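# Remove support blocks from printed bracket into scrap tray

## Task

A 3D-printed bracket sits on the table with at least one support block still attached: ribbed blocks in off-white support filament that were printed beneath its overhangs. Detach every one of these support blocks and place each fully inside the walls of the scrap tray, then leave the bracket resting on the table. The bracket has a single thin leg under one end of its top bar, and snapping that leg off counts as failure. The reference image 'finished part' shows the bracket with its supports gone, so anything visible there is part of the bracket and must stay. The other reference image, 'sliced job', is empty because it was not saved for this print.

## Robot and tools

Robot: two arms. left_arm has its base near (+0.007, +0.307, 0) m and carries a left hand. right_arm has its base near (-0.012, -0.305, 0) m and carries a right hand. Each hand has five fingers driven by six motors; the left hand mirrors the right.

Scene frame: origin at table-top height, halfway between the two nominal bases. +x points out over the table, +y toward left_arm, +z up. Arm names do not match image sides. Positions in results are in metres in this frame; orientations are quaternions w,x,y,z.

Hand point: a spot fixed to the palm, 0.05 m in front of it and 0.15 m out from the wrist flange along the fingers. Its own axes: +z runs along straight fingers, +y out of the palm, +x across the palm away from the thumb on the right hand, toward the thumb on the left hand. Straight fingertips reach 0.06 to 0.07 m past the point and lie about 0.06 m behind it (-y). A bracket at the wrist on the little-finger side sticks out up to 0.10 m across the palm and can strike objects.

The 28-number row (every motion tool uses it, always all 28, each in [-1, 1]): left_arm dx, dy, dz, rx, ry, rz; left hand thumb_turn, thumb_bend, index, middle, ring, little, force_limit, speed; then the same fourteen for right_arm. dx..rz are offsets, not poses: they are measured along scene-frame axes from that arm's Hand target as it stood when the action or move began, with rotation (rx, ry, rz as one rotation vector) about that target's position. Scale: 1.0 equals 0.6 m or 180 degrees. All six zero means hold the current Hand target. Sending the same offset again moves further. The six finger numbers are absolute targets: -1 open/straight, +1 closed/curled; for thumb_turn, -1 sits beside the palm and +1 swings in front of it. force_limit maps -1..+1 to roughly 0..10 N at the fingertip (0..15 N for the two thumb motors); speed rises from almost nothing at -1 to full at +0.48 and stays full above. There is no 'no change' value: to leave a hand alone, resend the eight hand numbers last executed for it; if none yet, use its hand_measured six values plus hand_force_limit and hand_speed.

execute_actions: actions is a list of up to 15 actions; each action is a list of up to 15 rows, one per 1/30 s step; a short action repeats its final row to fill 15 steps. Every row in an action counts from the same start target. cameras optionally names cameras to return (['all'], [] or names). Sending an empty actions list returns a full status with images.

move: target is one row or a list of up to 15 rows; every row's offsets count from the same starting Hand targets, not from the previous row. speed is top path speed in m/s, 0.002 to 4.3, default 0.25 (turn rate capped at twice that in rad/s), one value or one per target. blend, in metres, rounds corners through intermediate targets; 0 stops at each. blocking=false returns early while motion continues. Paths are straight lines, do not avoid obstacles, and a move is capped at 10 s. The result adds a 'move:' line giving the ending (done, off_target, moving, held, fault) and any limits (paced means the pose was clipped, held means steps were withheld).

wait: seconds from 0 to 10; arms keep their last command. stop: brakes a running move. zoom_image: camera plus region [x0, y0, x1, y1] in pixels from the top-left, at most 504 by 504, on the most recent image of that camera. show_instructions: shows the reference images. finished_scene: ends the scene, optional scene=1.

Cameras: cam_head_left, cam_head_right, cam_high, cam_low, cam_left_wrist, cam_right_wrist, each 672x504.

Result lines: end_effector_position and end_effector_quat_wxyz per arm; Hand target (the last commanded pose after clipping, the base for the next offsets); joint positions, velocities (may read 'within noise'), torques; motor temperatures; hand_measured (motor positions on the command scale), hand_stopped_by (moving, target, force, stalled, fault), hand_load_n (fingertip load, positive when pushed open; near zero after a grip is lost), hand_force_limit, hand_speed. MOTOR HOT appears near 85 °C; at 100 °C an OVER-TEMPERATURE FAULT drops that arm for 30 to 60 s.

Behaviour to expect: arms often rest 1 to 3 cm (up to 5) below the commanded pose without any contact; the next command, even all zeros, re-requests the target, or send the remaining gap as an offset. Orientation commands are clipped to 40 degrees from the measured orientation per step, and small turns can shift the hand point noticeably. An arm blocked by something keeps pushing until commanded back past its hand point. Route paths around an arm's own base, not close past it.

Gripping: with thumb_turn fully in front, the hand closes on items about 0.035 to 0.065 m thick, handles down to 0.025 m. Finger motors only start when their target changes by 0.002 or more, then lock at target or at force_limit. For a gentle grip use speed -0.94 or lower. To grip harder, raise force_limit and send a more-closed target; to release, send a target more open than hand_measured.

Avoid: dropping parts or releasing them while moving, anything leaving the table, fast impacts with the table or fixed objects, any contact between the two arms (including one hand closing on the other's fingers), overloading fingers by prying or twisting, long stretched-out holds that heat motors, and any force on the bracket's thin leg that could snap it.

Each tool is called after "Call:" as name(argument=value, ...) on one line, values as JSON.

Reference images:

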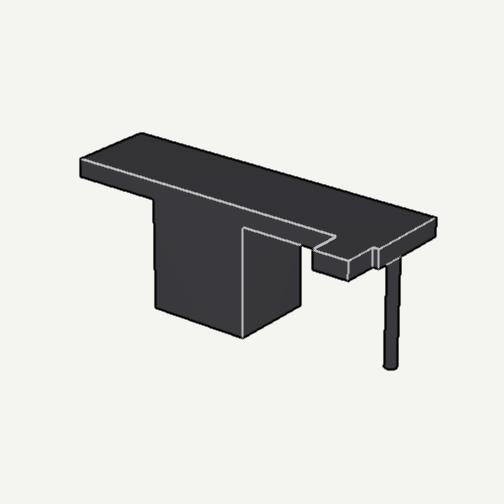

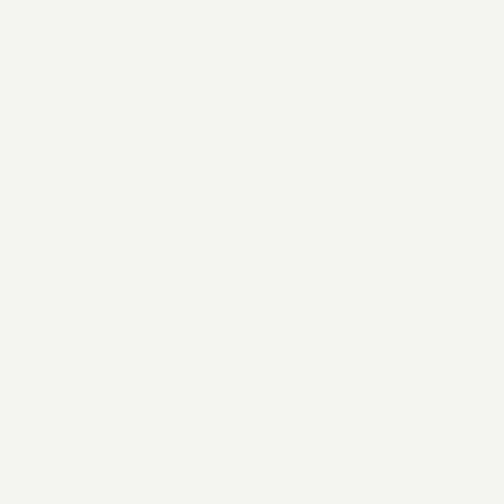

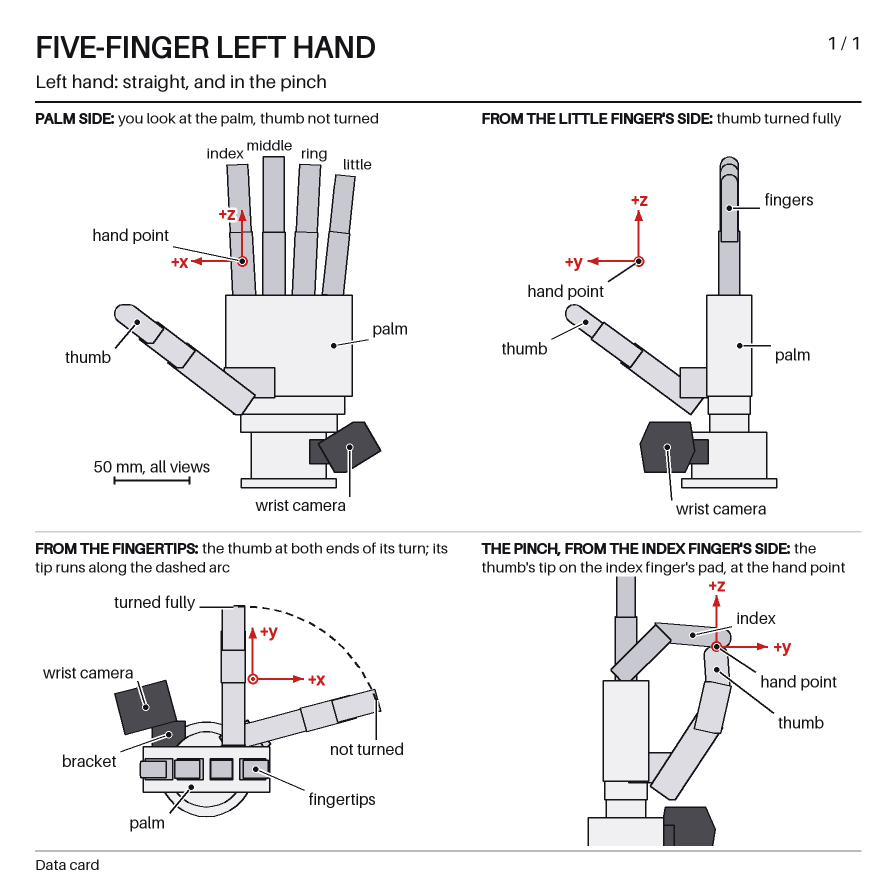

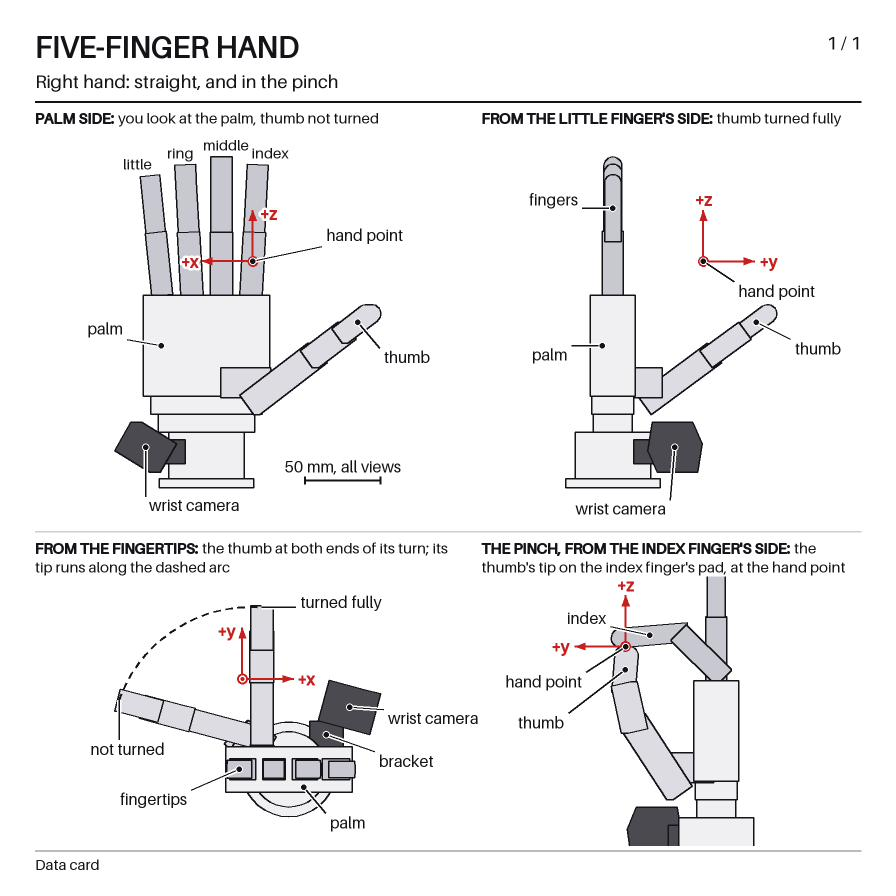

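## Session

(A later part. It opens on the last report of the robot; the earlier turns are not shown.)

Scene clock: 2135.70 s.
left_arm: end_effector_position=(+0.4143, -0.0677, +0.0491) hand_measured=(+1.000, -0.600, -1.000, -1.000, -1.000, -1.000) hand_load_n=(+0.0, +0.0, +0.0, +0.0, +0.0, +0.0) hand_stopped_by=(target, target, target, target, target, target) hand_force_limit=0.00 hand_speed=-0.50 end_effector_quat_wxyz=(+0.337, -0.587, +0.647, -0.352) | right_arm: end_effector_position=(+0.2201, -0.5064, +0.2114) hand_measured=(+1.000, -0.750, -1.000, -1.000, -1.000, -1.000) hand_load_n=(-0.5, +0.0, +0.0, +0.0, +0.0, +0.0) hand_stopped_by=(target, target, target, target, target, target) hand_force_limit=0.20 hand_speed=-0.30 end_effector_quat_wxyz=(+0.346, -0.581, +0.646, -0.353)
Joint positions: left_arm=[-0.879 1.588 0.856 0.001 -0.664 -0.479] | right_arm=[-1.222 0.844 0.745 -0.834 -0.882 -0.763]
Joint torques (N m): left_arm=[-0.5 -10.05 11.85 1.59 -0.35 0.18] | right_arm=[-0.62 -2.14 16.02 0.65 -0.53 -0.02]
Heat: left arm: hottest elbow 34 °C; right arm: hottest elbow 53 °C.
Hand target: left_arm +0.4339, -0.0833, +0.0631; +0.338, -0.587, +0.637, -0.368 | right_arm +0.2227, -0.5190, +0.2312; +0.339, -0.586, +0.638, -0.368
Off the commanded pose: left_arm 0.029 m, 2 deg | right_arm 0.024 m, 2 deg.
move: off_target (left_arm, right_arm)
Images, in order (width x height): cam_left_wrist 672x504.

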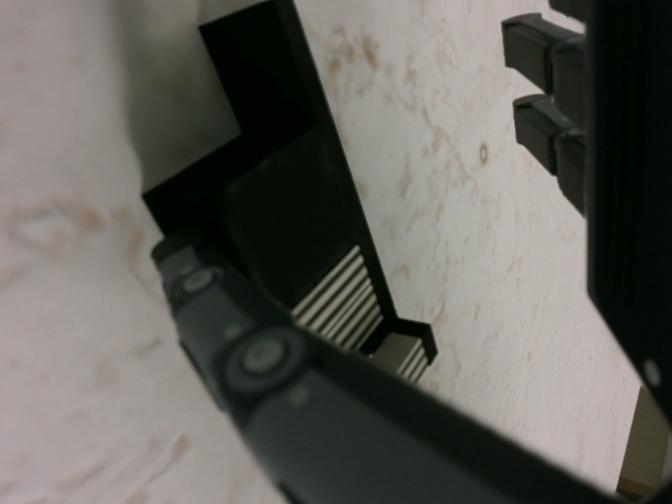

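Call:
move(target=[[-0.0667, 0.0, 0.05, 0, 0, 0, 1, -0.6, -1, -1, -1, -1, 0.0, -0.5, 0, 0, 0, 0, 0, 0, 1, -0.75, -1, -1, -1, -1, 0.2, -0.3],[-0.0667, -0.0133, -0.0067, 0, 0, 0, 1, -0.6, -1, -1, -1, -1, 0.0, -0.5, 0, 0, 0, 0, 0, 0, 1, -0.75, -1, -1, -1, -1, 0.2, -0.3],[-0.0083, -0.0133, -0.0067, 0, 0, 0, 1, -0.6, -1, -1, -1, -1, 0.0, -0.5, 0, 0, 0, 0, 0, 0, 1, -0.75, -1, -1, -1, -1, 0.2, -0.3]], speed=0.1, cameras=["cam_left_wrist"])

Scene clock: 2222.53 s.
left_arm: end_effector_position=(+0.4119, -0.0733, +0.0441) hand_measured=(+1.000, -0.600, -1.000, -1.000, -1.000, -1.000) hand_load_n=(+0.0, +0.0, +0.0, +0.0, +0.0, +0.0) hand_stopped_by=(target, target, target, target, target, target) hand_force_limit=0.00 hand_speed=-0.50 end_effector_quat_wxyz=(+0.338, -0.589, +0.646, -0.350) | right_arm: end_effector_position=(+0.2201, -0.5064, +0.2114) hand_measured=(+1.000, -0.750, -1.000, -1.000, -1.000, -1.000) hand_load_n=(+0.0, +0.0, +0.0, +0.0, +0.0, +0.0) hand_stopped_by=(target, target, target, target, target, target) hand_force_limit=0.20 hand_speed=-0.30 end_effector_quat_wxyz=(+0.346, -0.581, +0.646, -0.353)
Joint positions: left_arm=[-0.893 1.606 0.865 -0.003 -0.679 -0.495] | right_arm=[-1.222 0.844 0.745 -0.834 -0.882 -0.763]
Joint torques (N m): left_arm=[-0.97 -10.34 11.66 1.62 -0.36 0.2] | right_arm=[-0.67 -2.2 16.02 0.65 -0.53 -0.02]
Heat: left arm: hottest elbow 36 °C; right arm: hottest elbow 54 °C.
Hand target: left_arm +0.4289, -0.0913, +0.0590; +0.338, -0.587, +0.637, -0.368 | right_arm +0.2227, -0.5190, +0.2312; +0.339, -0.586, +0.638, -0.368
Off the commanded pose: left_arm 0.029 m, 2 deg | right_arm 0.024 m, 2 deg.
move: off_target (left_arm, right_arm)
Images, in order (width x height): cam_left_wrist 672x504.

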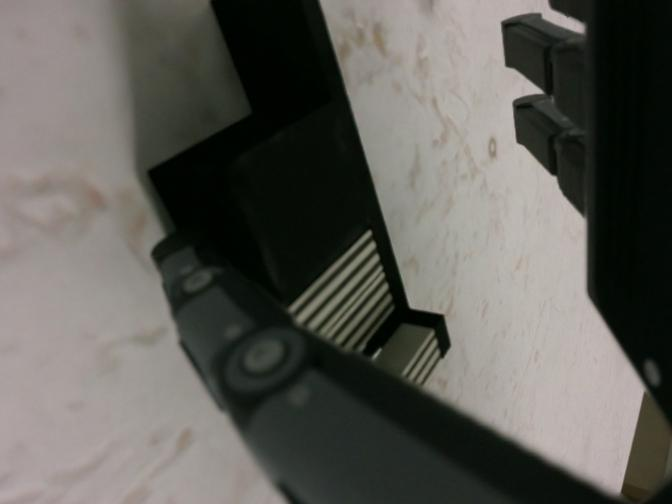

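Call:
move(target=[0.015, -0.0013, 0.0, 0, 0, 0, 1, -0.6, -1, -1, -1, -1, 0.0, -0.5, 0, 0, 0, 0, 0, 0, 1, -0.75, -1, -1, -1, -1, 0.2, -0.3], speed=0.08, cameras=["cam_left_wrist"])

Scene clock: 2237.67 s.
left_arm: end_effector_position=(+0.4184, -0.0762, +0.0453) hand_measured=(+1.000, -0.600, -1.000, -1.000, -1.000, -1.000) hand_load_n=(-0.5, +0.0, +0.0, +0.0, +0.0, +0.0) hand_stopped_by=(target, target, target, target, target, target) hand_force_limit=0.00 hand_speed=-0.50 end_effector_quat_wxyz=(+0.337, -0.587, +0.647, -0.351) | right_arm: end_effector_position=(+0.2201, -0.5064, +0.2114) hand_measured=(+1.000, -0.750, -1.000, -1.000, -1.000, -1.000) hand_load_n=(+0.0, +0.0, +0.0, +0.0, +0.0, +0.0) hand_stopped_by=(target, target, target, target, target, target) hand_force_limit=0.20 hand_speed=-0.30 end_effector_quat_wxyz=(+0.346, -0.581, +0.646, -0.353)
Joint positions: left_arm=[-0.884 1.617 0.88 0.001 -0.669 -0.484] | right_arm=[-1.222 0.844 0.745 -0.834 -0.882 -0.763]
Joint torques (N m): left_arm=[-0.56 -10.4 11.81 1.63 -0.35 0.19] | right_arm=[-0.62 -2.08 16.02 0.64 -0.53 -0.02]
Heat: left arm: hottest elbow 37 °C; right arm: hottest elbow 54 °C.
Hand target: left_arm +0.4380, -0.0920, +0.0590; +0.338, -0.587, +0.637, -0.368 | right_arm +0.2227, -0.5190, +0.2312; +0.339, -0.586, +0.638, -0.368
Off the commanded pose: left_arm 0.029 m, 2 deg | right_arm 0.024 m, 2 deg.
move: off_target (left_arm, right_arm)
Images, in order (width x height): cam_left_wrist 672x504.

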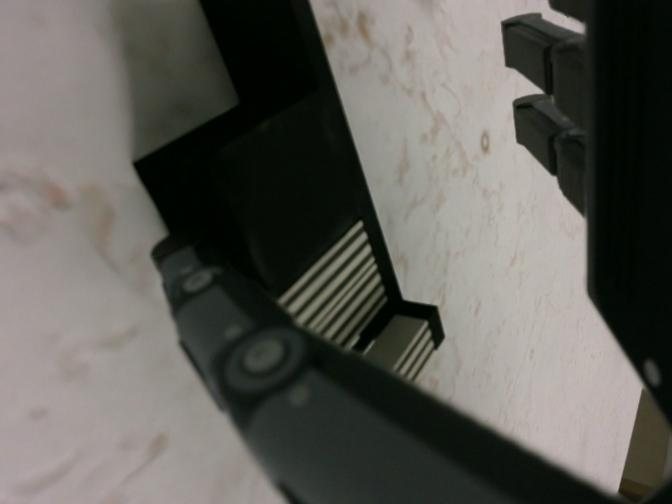

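Call:
zoom_image(camera="cam_left_wrist", region=[100, 40, 420, 360])

Scaled by 1.575 from the camera's 672x504 image, which has a finer 960x720 frame.

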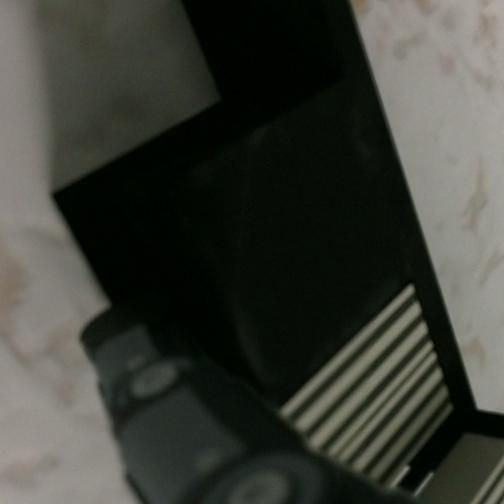

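Call:
move(target=[0, 0, 0, 0, 0, 0, 1, -0.6, 0.1, 0.1, -1, -1, -0.4, -0.9, 0, 0, 0, 0, 0, 0, 1, -0.75, -1, -1, -1, -1, 0.2, -0.3], speed=0.08, cameras=["cam_left_wrist"])

Scene clock: 2265.23 s.
left_arm: end_effector_position=(+0.4185, -0.0764, +0.0453) hand_measured=(+1.000, -0.602, -0.006, -0.034, -1.000, -1.000) hand_load_n=(-1.0, +8.5, +4.5, +2.5, +0.0, +0.0) hand_stopped_by=(target, target, force, force, target, target) hand_force_limit=-0.40 hand_speed=-0.90 end_effector_quat_wxyz=(+0.337, -0.587, +0.647, -0.352) | right_arm: end_effector_position=(+0.2201, -0.5064, +0.2114) hand_measured=(+1.000, -0.750, -1.000, -1.000, -1.000, -1.000) hand_load_n=(+0.0, +0.0, +0.0, +0.0, +0.0, +0.0) hand_stopped_by=(target, target, target, target, target, target) hand_force_limit=0.20 hand_speed=-0.30 end_effector_quat_wxyz=(+0.346, -0.581, +0.646, -0.353)
Joint positions: left_arm=[-0.884 1.617 0.88 0.003 -0.668 -0.482] | right_arm=[-1.222 0.844 0.745 -0.834 -0.882 -0.763]
Joint torques (N m): left_arm=[-0.5 -10.34 11.82 1.57 -0.36 0.18] | right_arm=[-0.67 -2.2 16.02 0.64 -0.53 -0.01]
Heat: left arm: hottest elbow 39 °C; right arm: hottest elbow 54 °C.
Hand target: left_arm +0.4379, -0.0921, +0.0590; +0.338, -0.587, +0.637, -0.368 | right_arm +0.2227, -0.5190, +0.2312; +0.339, -0.586, +0.638, -0.368
Off the commanded pose: left_arm 0.028 m, 2 deg | right_arm 0.024 m, 2 deg.
move: off_target (left_arm, right_arm)
Images, in order (width x height): cam_left_wrist 672x504.

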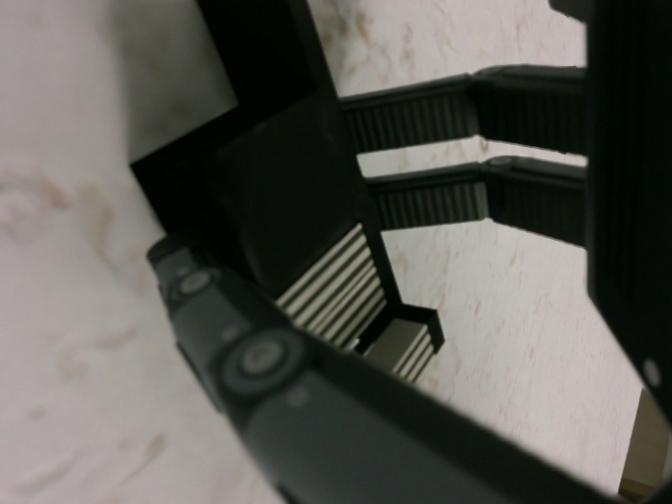

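Call:
move(target=[0, 0, 0, 0, 0, 0, 1, -0.6, 0.2, 0.2, -1, -1, 0.2, -0.92, 0, 0, 0, 0, 0, 0, 1, -0.75, -1, -1, -1, -1, 0.2, -0.3], speed=0.08, cameras=["cam_left_wrist"])

Scene clock: 2275.07 s.
left_arm: end_effector_position=(+0.4191, -0.0767, +0.0460) hand_measured=(+1.000, -0.604, +0.008, -0.014, -1.000, -1.000) hand_load_n=(+0.0, +15.5, +5.0, +7.5, +0.0, +0.0) hand_stopped_by=(target, target, force, force, target, target) hand_force_limit=0.20 hand_speed=-0.92 end_effector_quat_wxyz=(+0.337, -0.587, +0.647, -0.352) | right_arm: end_effector_position=(+0.2201, -0.5064, +0.2114) hand_measured=(+1.000, -0.750, -1.000, -1.000, -1.000, -1.000) hand_load_n=(+0.0, +0.0, +0.0, +0.0, +0.0, +0.0) hand_stopped_by=(target, target, target, target, target, target) hand_force_limit=0.20 hand_speed=-0.30 end_effector_quat_wxyz=(+0.346, -0.581, +0.646, -0.353)
Joint positions: left_arm=[-0.884 1.617 0.882 0.003 -0.668 -0.481] | right_arm=[-1.222 0.844 0.745 -0.834 -0.882 -0.763]
Joint velocities: left_arm=[0.005 0.005 -0.002 0.007 -0.154 0.007] | right_arm=[within noise]
Joint torques (N m): left_arm=[-0.5 -10.4 11.73 1.58 -0.36 0.17] | right_arm=[-0.67 -2.14 16.02 0.64 -0.53 -0.01]
Heat: left arm: hottest elbow 39 °C; right arm: hottest elbow 54 °C.
Hand target: left_arm +0.4380, -0.0920, +0.0591; +0.338, -0.587, +0.637, -0.368 | right_arm +0.2227, -0.5190, +0.2312; +0.339, -0.586, +0.638, -0.368
Off the commanded pose: left_arm 0.028 m, 2 deg | right_arm 0.024 m, 2 deg.
move: off_target (left_arm, right_arm)
Images, in order (width x height): cam_left_wrist 672x504.

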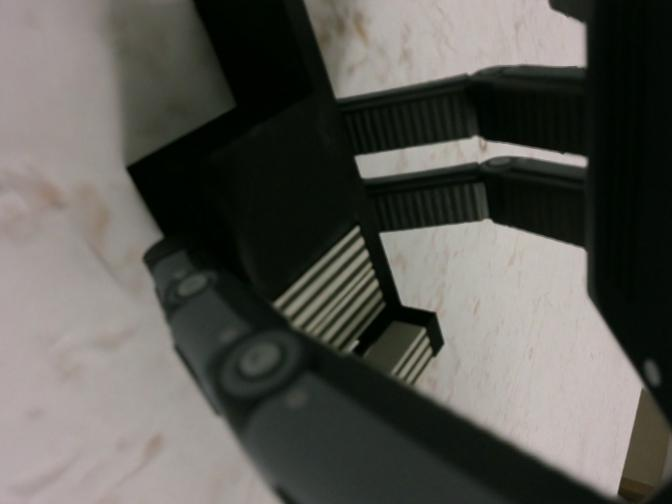

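Call:
move(target=[0, 0, 0.1, 0, 0, 0, 1, -0.6, 0.2, 0.2, -1, -1, 0.2, -0.92, 0, 0, 0, 0, 0, 0, 1, -0.75, -1, -1, -1, -1, 0.2, -0.3], speed=0.06, cameras=["cam_left_wrist"])

Scene clock: 2287.80 s.
left_arm: end_effector_position=(+0.4204, -0.0783, +0.0902) hand_measured=(+1.000, -0.604, +0.008, -0.014, -1.000, -1.000) hand_load_n=(+0.0, +16.0, +5.0, +7.5, +0.0, +0.0) hand_stopped_by=(target, target, force, force, target, target) hand_force_limit=0.20 hand_speed=-0.92 end_effector_quat_wxyz=(+0.337, -0.586, +0.650, -0.347) | right_arm: end_effector_position=(+0.2201, -0.5064, +0.2114) hand_measured=(+1.000, -0.750, -1.000, -1.000, -1.000, -1.000) hand_load_n=(+0.0, +0.5, +0.0, +0.0, +0.0, +0.0) hand_stopped_by=(target, target, target, target, target, target) hand_force_limit=0.20 hand_speed=-0.30 end_effector_quat_wxyz=(+0.346, -0.581, +0.646, -0.353)
Joint positions: left_arm=[-0.884 1.543 0.944 -0.145 -0.668 -0.481] | right_arm=[-1.222 0.844 0.745 -0.834 -0.882 -0.763]
Joint torques (N m): left_arm=[-0.44 -12.1 13.01 0.84 -0.37 0.16] | right_arm=[-0.62 -2.14 16.03 0.65 -0.53 -0.01]
Heat: left arm: hottest elbow 38 °C; right arm: hottest elbow 54 °C.
Hand target: left_arm +0.4380, -0.0920, +0.1191; +0.338, -0.587, +0.637, -0.368 | right_arm +0.2227, -0.5190, +0.2312; +0.339, -0.586, +0.638, -0.368
Off the commanded pose: left_arm 0.037 m, 3 deg | right_arm 0.024 m, 2 deg.
move: off_target (left_arm, right_arm)
Images, in order (width x height): cam_left_wrist 672x504.

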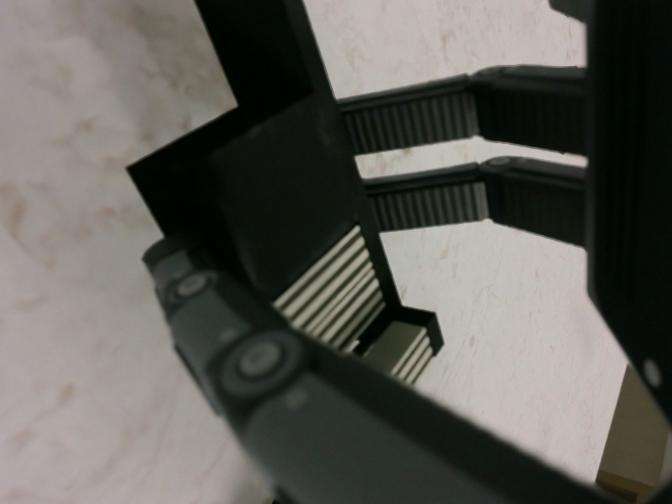

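Call:
move(target=[-0.0383, 0.1367, 0.1433, 0, 0, 0.0278, 1, -0.6, 0.2, 0.2, -1, -1, 0.2, -0.92, 0, 0, 0, 0, 0, 0, 1, -0.75, -1, -1, -1, -1, 0.2, -0.3], speed=0.08, cameras=["cam_left_wrist", "cam_head_left", "cam_head_right", "cam_high"])

Scene clock: 2298.53 s.
left_arm: end_effector_position=(+0.4076, -0.0081, +0.1899) hand_measured=(+1.000, -0.604, +0.008, -0.014, -1.000, -1.000) hand_load_n=(+0.0, +15.5, +5.0, +7.5, +0.0, +0.0) hand_stopped_by=(target, target, force, force, target, target) hand_force_limit=0.20 hand_speed=-0.92 end_effector_quat_wxyz=(-0.354, +0.608, -0.622, +0.343) | right_arm: end_effector_position=(+0.2201, -0.5064, +0.2114) hand_measured=(+1.000, -0.750, -1.000, -1.000, -1.000, -1.000) hand_load_n=(+0.0, +0.0, +0.0, +0.0, +0.0, +0.0) hand_stopped_by=(target, target, target, target, target, target) hand_force_limit=0.20 hand_speed=-0.30 end_effector_quat_wxyz=(+0.346, -0.581, +0.646, -0.353)
Joint positions: left_arm=[-0.82 1.266 0.944 -0.403 -0.684 -0.483] | right_arm=[-1.222 0.844 0.745 -0.834 -0.882 -0.763]
Joint torques (N m): left_arm=[-0.67 -8.94 11.78 0.87 -0.49 -0.01] | right_arm=[-0.67 -2.2 16.03 0.64 -0.53 -0.02]
Heat: left arm: hottest elbow 37 °C; right arm: hottest elbow 54 °C.
Hand target: left_arm +0.4150, -0.0100, +0.2050; -0.354, +0.615, -0.611, +0.352 | right_arm +0.2227, -0.5190, +0.2312; +0.339, -0.586, +0.638, -0.368
Off the commanded pose: left_arm 0.017 m, 2 deg | right_arm 0.024 m, 2 deg.
move: off_target (left_arm, right_arm)
Images, in order (width x height): cam_head_left 672x504, cam_head_right 672x504, cam_high 672x504, cam_left_wrist 672x504.

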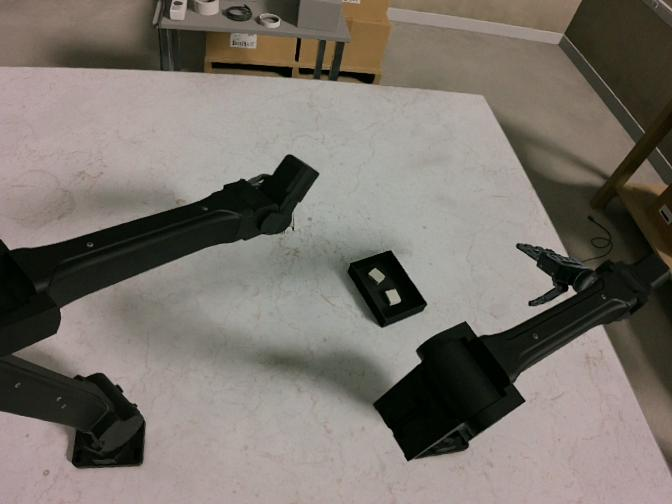

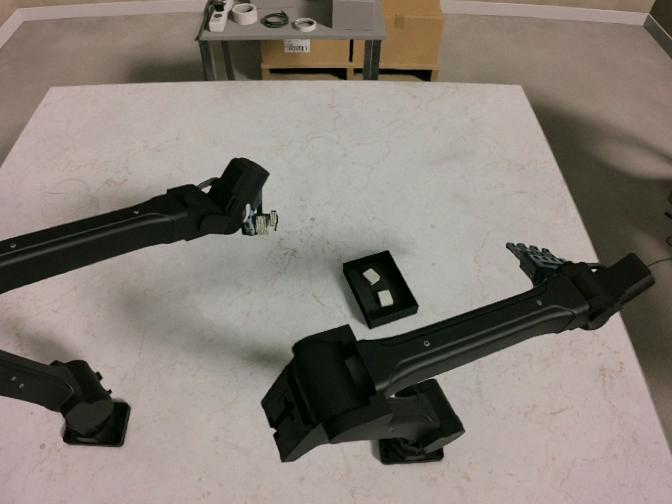

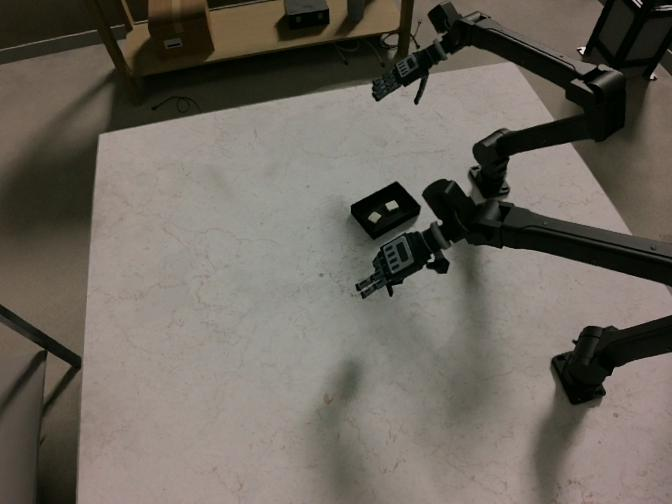

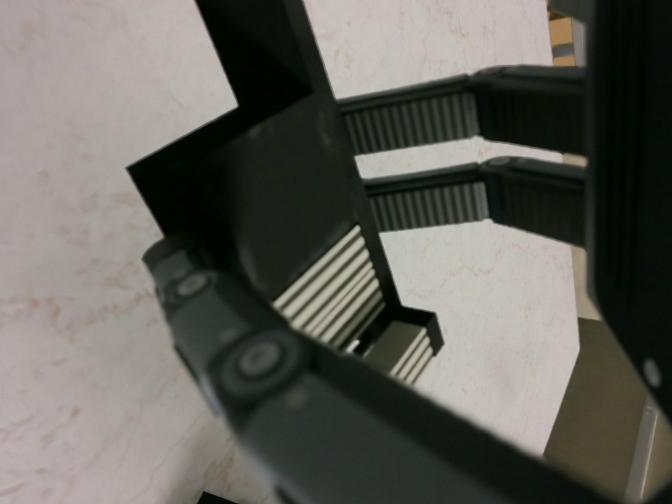

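Call:
zoom_image(camera="cam_head_right", region=[200, 160, 330, 260])

Call:
zoom_image(camera="cam_left_wrist", region=[250, 200, 470, 400])

Scaled by 3.877 from the camera's 672x504 image, which has a finer 960x720 frame.

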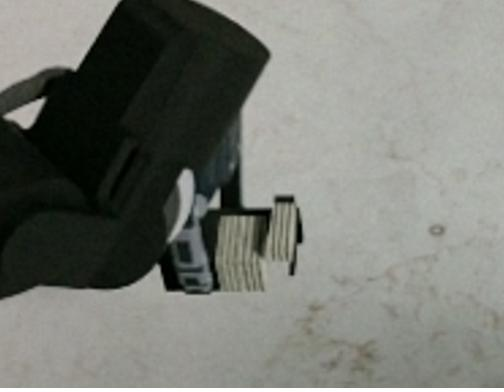

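Scaled by 2.291 from the camera's 672x504 image, which has a finer 960x720 frame.

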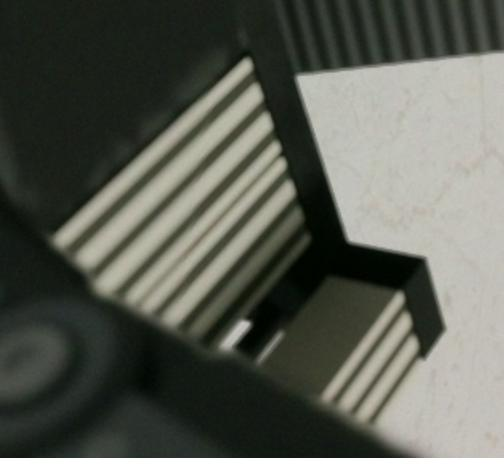

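Call:
move(target=[0.0, 0.01, 0.0, 0, 0, -0.1389, 1, -0.6, 0.2, 0.2, -1, -1, 0.2, -0.92, 0, 0, 0, 0, 0, 0, 1, -0.75, -1, -1, -1, -1, 0.2, -0.3], speed=0.1, cameras=["cam_left_wrist", "cam_head_left", "cam_head_right", "cam_high"])

Scene clock: 2424.93 s.
left_arm: end_effector_position=(+0.4143, -0.0093, +0.2059) hand_measured=(+1.000, -0.604, +0.008, -0.014, -1.000, -1.000) hand_load_n=(+0.0, +15.5, +5.0, +7.5, -0.5, +0.0) hand_stopped_by=(target, target, force, force, target, target) hand_force_limit=0.20 hand_speed=-0.92 end_effector_quat_wxyz=(+0.265, -0.470, +0.731, -0.418) | right_arm: end_effector_position=(+0.2201, -0.5064, +0.2114) hand_measured=(+1.000, -0.750, -1.000, -1.000, -1.000, -1.000) hand_load_n=(+0.0, +0.0, +0.0, +0.0, +0.0, +0.0) hand_stopped_by=(target, target, target, target, target, target) hand_force_limit=0.20 hand_speed=-0.30 end_effector_quat_wxyz=(+0.346, -0.581, +0.646, -0.353)
Joint positions: left_arm=[-0.656 1.2 0.899 -0.246 -0.191 -0.122] | right_arm=[-1.222 0.844 0.745 -0.834 -0.882 -0.763]
Joint torques (N m): left_arm=[-0.56 -8.64 8.69 1.95 -0.08 0.18] | right_arm=[-0.62 -2.14 16.02 0.65 -0.53 -0.02]
Motor temperatures (°C): left_arm=[22 26 36 22 21 19] | right_arm=[23 22 55 22 22 21]
Heat: left arm: hottest elbow 36 °C; right arm: hottest elbow 55 °C.
Hand target: left_arm +0.4151, -0.0039, +0.2050; +0.269, -0.468, +0.729, -0.421 | right_arm +0.2227, -0.5190, +0.2312; +0.339, -0.586, +0.638, -0.368
Off the commanded pose: left_arm 0.005 m, 1 deg | right_arm 0.024 m, 2 deg.
move: off_target (right_arm)
Images, in order (width x height): cam_head_left 672x504, cam_head_right 672x504, cam_high 672x504, cam_left_wrist 672x504.

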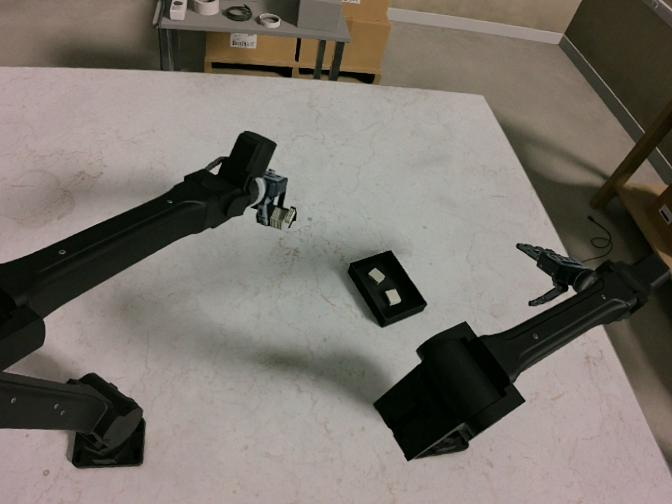

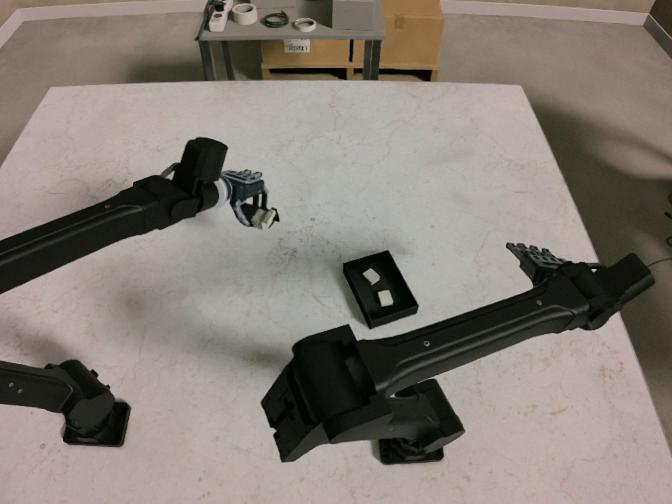

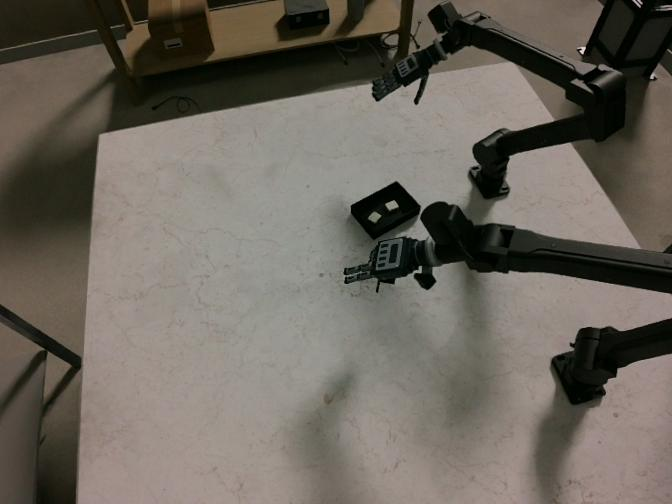

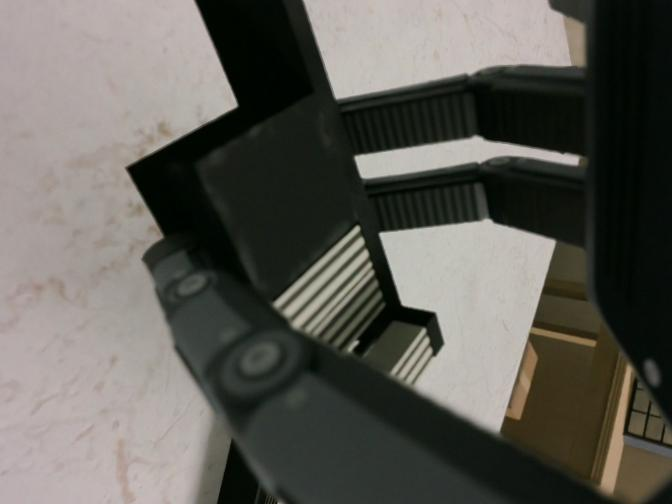

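Call:
move(target=[0, 0, 0, 0, 0, 0, 1, -0.6, 0.2, 0.2, -1, -1, 0.2, -0.92, 0.1788, 0.6317, 0.1147, 0.0589, -0.1023, 0.3841, 1, -0.35, -0.15, -0.15, 0.98, 0.98, 0.2, -0.3], speed=0.2, cameras=["cam_right_wrist", "cam_left_wrist", "cam_head_left", "cam_head_right", "cam_high"])

Scene clock: 2471.03 s.
left_arm: end_effector_position=(+0.4143, -0.0092, +0.2059) hand_measured=(+1.000, -0.604, +0.008, -0.014, -1.000, -1.000) hand_load_n=(+0.0, +15.5, +5.0, +7.5, +0.0, +0.0) hand_stopped_by=(target, target, force, force, target, target) hand_force_limit=0.20 hand_speed=-0.92 end_effector_quat_wxyz=(+0.265, -0.469, +0.731, -0.418) | right_arm: end_effector_position=(+0.3180, -0.1426, +0.2779) hand_measured=(+1.000, -0.350, -0.150, -0.150, +0.980, +0.980) hand_load_n=(+0.0, +0.0, +0.0, +0.0, +0.0, +0.0) hand_stopped_by=(target, target, target, target, target, target) hand_force_limit=0.20 hand_speed=-0.30 end_effector_quat_wxyz=(-0.623, +0.751, -0.179, +0.123)
Joint positions: left_arm=[-0.656 1.2 0.899 -0.246 -0.191 -0.121] | right_arm=[-0.095 0.913 0.745 -0.318 -1.146 -0.41]
Joint torques (N m): left_arm=[-0.5 -8.7 8.69 1.96 -0.09 0.18] | right_arm=[0.5 -3.31 15.92 2.11 -0.24 0.21]
Heat: left arm: hottest elbow 35 °C; right arm: hottest elbow 54 °C.
Hand target: left_arm +0.4151, -0.0039, +0.2050; +0.269, -0.468, +0.729, -0.421 | right_arm +0.3300, -0.1400, +0.2999; -0.628, +0.748, -0.165, +0.138
Off the commanded pose: left_arm 0.005 m, 1 deg | right_arm 0.025 m, 2 deg.
move: off_target (right_arm)
Images, in order (width x height): cam_head_left 672x504, cam_head_right 672x504, cam_high 672x504, cam_left_wrist 672x504, cam_right_wrist 672x504.

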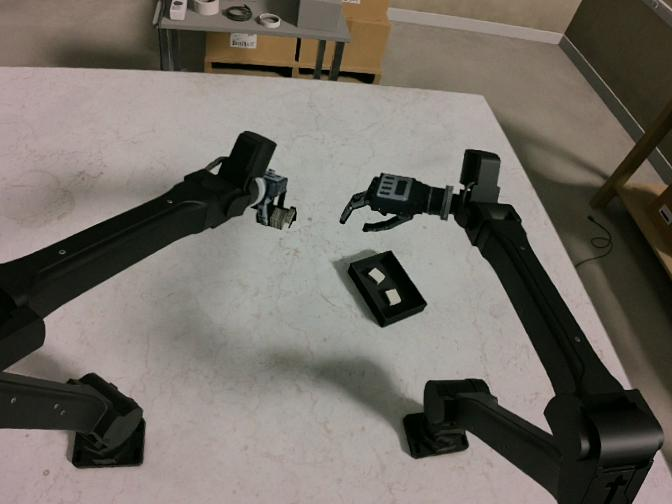

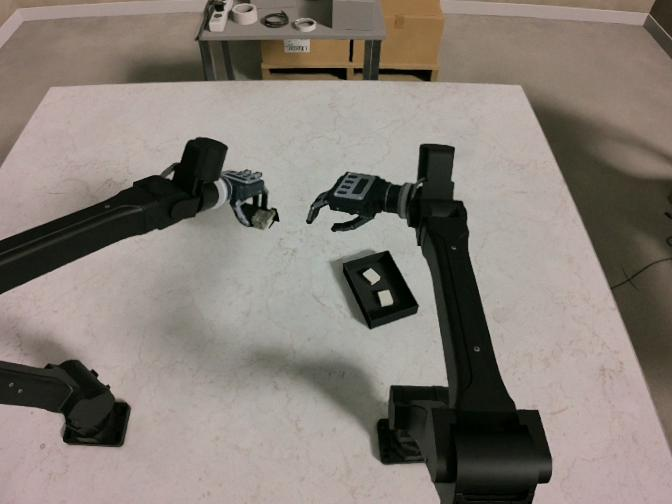

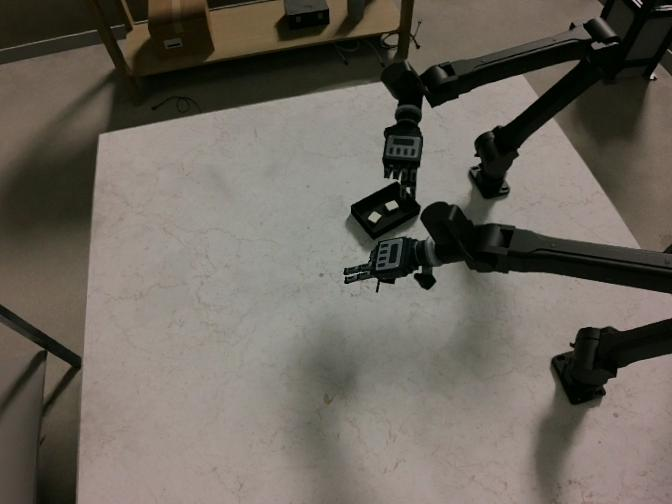

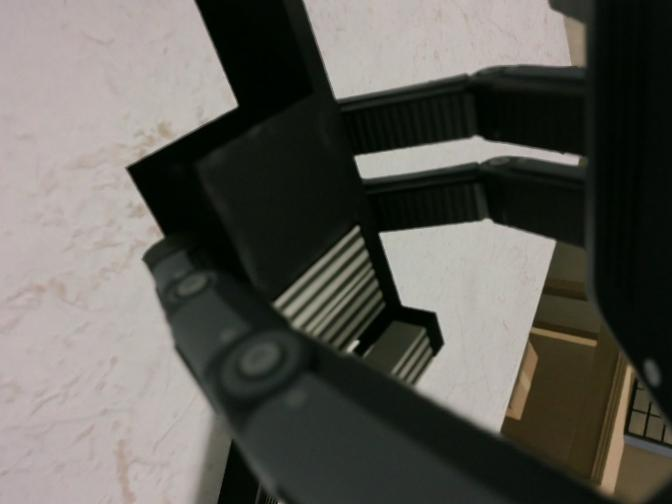

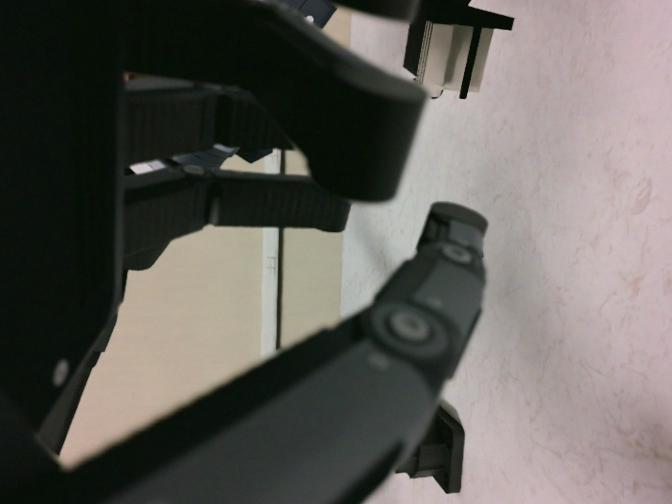

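Call:
zoom_image(camera="cam_right_wrist", region=[380, 0, 540, 120])

Scaled by 3.150 from the camera's 672x504 image, which has a finer 960x720 frame.

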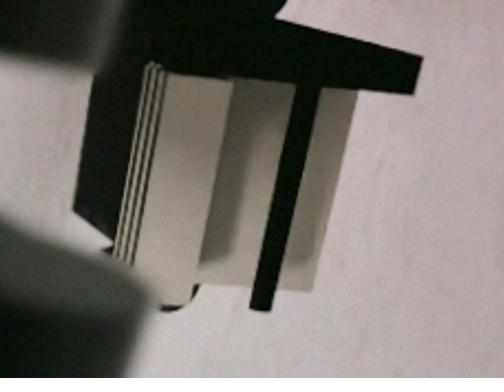

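Call:
move(target=[0, 0, 0, 0, 0, 0, 1, -0.6, 0.2, 0.2, -1, -1, 0.2, -0.92, 0.0875, 0.1317, -0.05, 0, 0, 0, 1, -0.35, -0.15, -0.15, 0.98, 0.98, 0.2, -0.3], speed=0.1, cameras=["cam_right_wrist", "cam_head_left", "cam_head_right"])

Scene clock: 2513.50 s.
left_arm: end_effector_position=(+0.4143, -0.0092, +0.2059) hand_measured=(+1.000, -0.604, +0.008, -0.014, -1.000, -1.000) hand_load_n=(+0.0, +15.5, +5.0, +7.5, -0.5, +0.0) hand_stopped_by=(target, target, force, force, target, target) hand_force_limit=0.20 hand_speed=-0.92 end_effector_quat_wxyz=(+0.265, -0.469, +0.731, -0.418) | right_arm: end_effector_position=(+0.3677, -0.0676, +0.2474) hand_measured=(+1.000, -0.350, -0.150, -0.150, +0.980, +0.980) hand_load_n=(+0.0, +0.0, +0.0, +0.0, +0.0, +0.0) hand_stopped_by=(target, target, target, target, target, target) hand_force_limit=0.20 hand_speed=-0.30 end_effector_quat_wxyz=(-0.619, +0.755, -0.178, +0.125)
Joint positions: left_arm=[-0.656 1.2 0.899 -0.246 -0.191 -0.121] | right_arm=[0.138 1.103 0.758 0 -0.928 -0.249]
Joint torques (N m): left_arm=[-0.5 -8.76 8.69 1.99 -0.08 0.18] | right_arm=[0.5 -5.6 15.79 2.4 -0.11 0.2]
Motor temperatures (°C): left_arm=[22 25 34 22 21 19] | right_arm=[23 22 55 22 22 21]
Heat: left arm: hottest elbow 34 °C; right arm: hottest elbow 55 °C.
Hand target: left_arm +0.4151, -0.0039, +0.2050; +0.269, -0.468, +0.729, -0.421 | right_arm +0.3825, -0.0610, +0.2698; -0.628, +0.748, -0.165, +0.138
Off the commanded pose: left_arm 0.005 m, 1 deg | right_arm 0.028 m, 2 deg.
move: off_target (right_arm)
Images, in order (width x height): cam_head_left 672x504, cam_head_right 672x504, cam_right_wrist 672x504.

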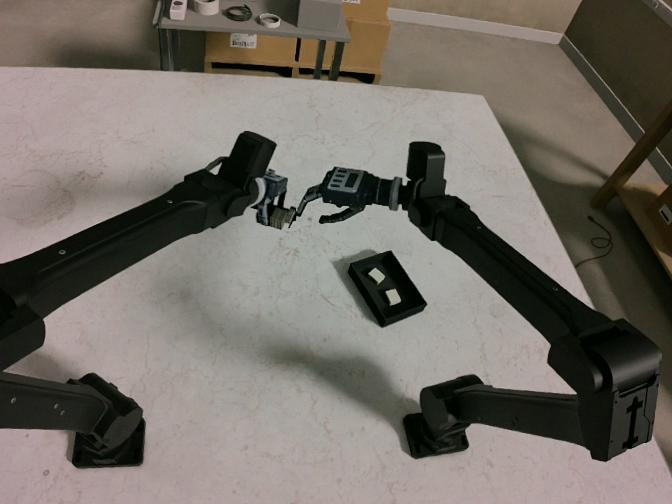

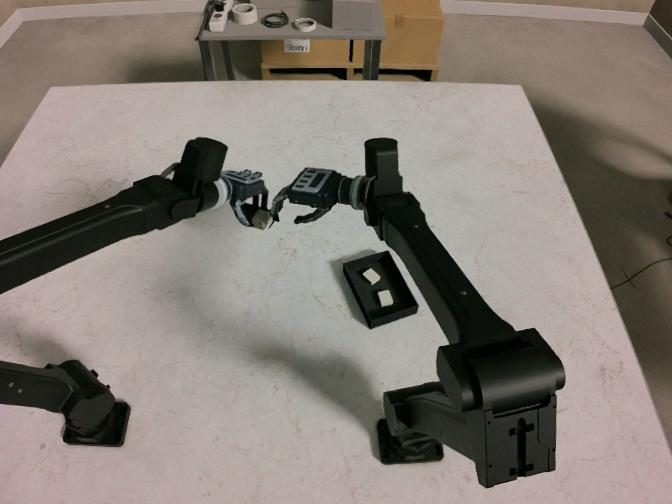

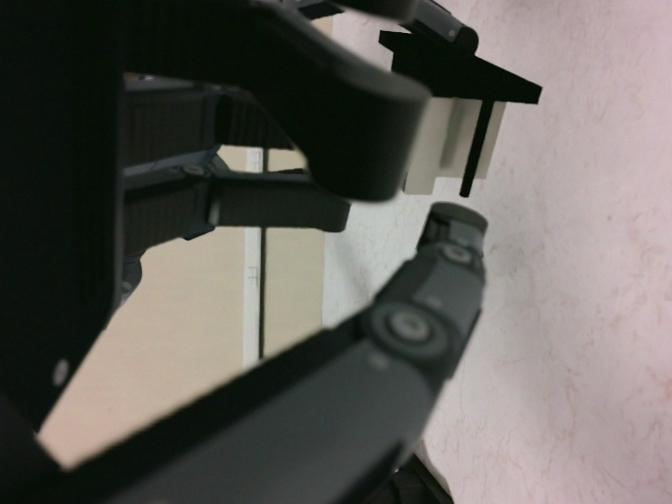

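Call:
zoom_image(camera="cam_right_wrist", region=[340, 0, 560, 230])

Scaled by 2.191 from the camera's 672x504 image, which has a finer 960x720 frame.

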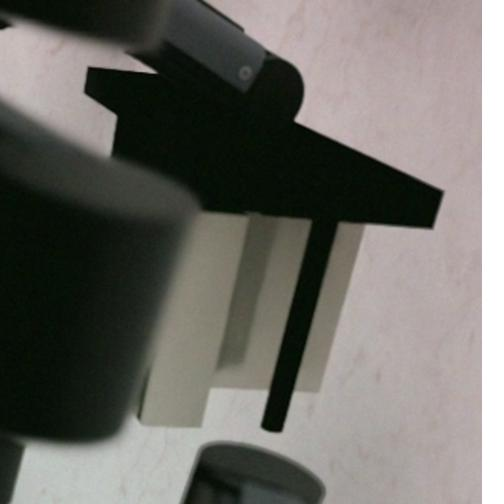

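Call:
move(target=[0, 0, 0, 0, 0, 0, 1, -0.6, 0.2, 0.2, -1, -1, 0.2, -0.92, 0.0297, 0.0588, -0.0083, 0, 0, 0, 1, -0.35, -0.15, -0.15, 0.05, 0.05, 0.2, -0.3], speed=0.06, cameras=["cam_right_wrist", "cam_head_left", "cam_head_right", "cam_left_wrist"])

Scene clock: 2566.33 s.
left_arm: end_effector_position=(+0.4143, -0.0092, +0.2059) hand_measured=(+1.000, -0.604, +0.008, -0.014, -1.000, -1.000) hand_load_n=(+0.0, +15.5, +5.0, +7.5, +0.0, +0.0) hand_stopped_by=(target, target, force, force, target, target) hand_force_limit=0.20 hand_speed=-0.92 end_effector_quat_wxyz=(+0.265, -0.469, +0.731, -0.418) | right_arm: end_effector_position=(+0.3852, -0.0339, +0.2427) hand_measured=(+1.000, -0.350, -0.150, -0.150, +0.050, +0.050) hand_load_n=(+0.0, +0.5, +0.0, +0.0, +0.0, +0.0) hand_stopped_by=(target, target, target, target, target, target) hand_force_limit=0.20 hand_speed=-0.30 end_effector_quat_wxyz=(-0.617, +0.756, -0.177, +0.126)
Joint positions: left_arm=[-0.656 1.2 0.899 -0.246 -0.191 -0.121] | right_arm=[0.221 1.181 0.798 0.067 -0.849 -0.212]
Joint torques (N m): left_arm=[-0.56 -8.64 8.69 1.95 -0.08 0.18] | right_arm=[0.44 -6.59 15.72 2.51 -0.08 0.21]
Motor temperatures (°C): left_arm=[22 25 33 22 21 19] | right_arm=[23 22 58 22 22 21]
Heat: left arm: hottest elbow 33 °C; right arm: hottest elbow 58 °C.
Hand target: left_arm +0.4151, -0.0039, +0.2050; +0.269, -0.468, +0.729, -0.421 | right_arm +0.4003, -0.0257, +0.2651; -0.628, +0.748, -0.165, +0.139
Off the commanded pose: left_arm 0.005 m, 1 deg | right_arm 0.028 m, 2 deg.
move: off_target (right_arm)
Images, in order (width x height): cam_head_left 672x504, cam_head_right 672x504, cam_left_wrist 672x504, cam_right_wrist 672x504.

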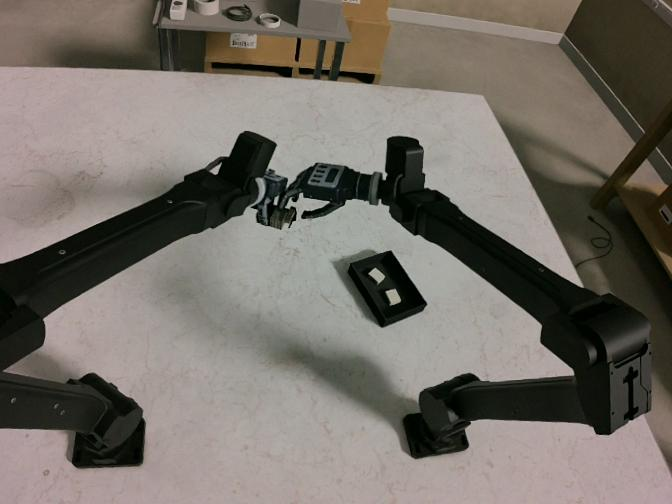

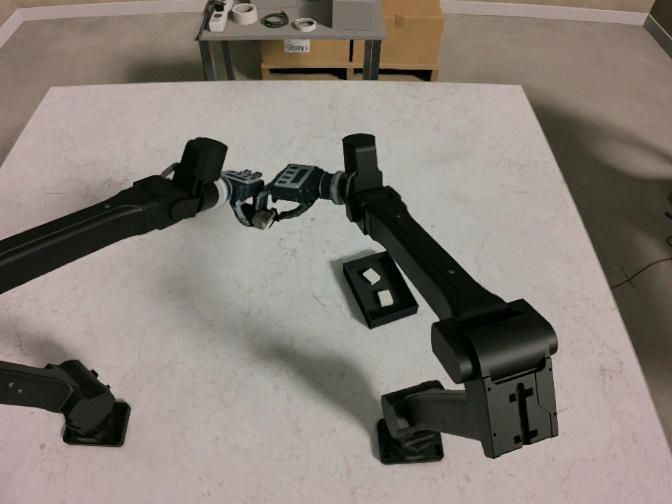

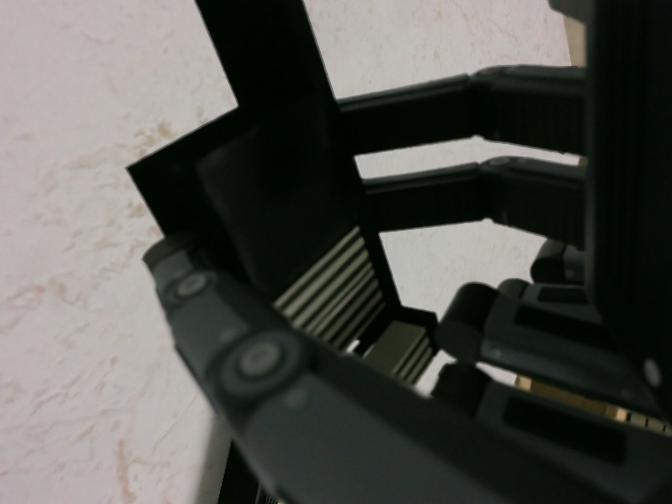

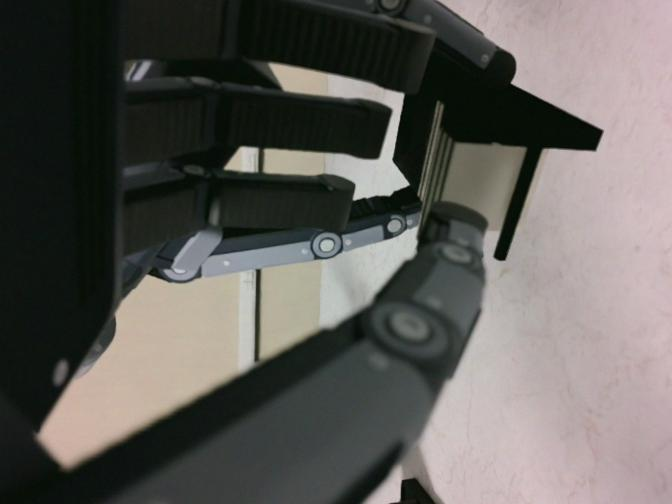

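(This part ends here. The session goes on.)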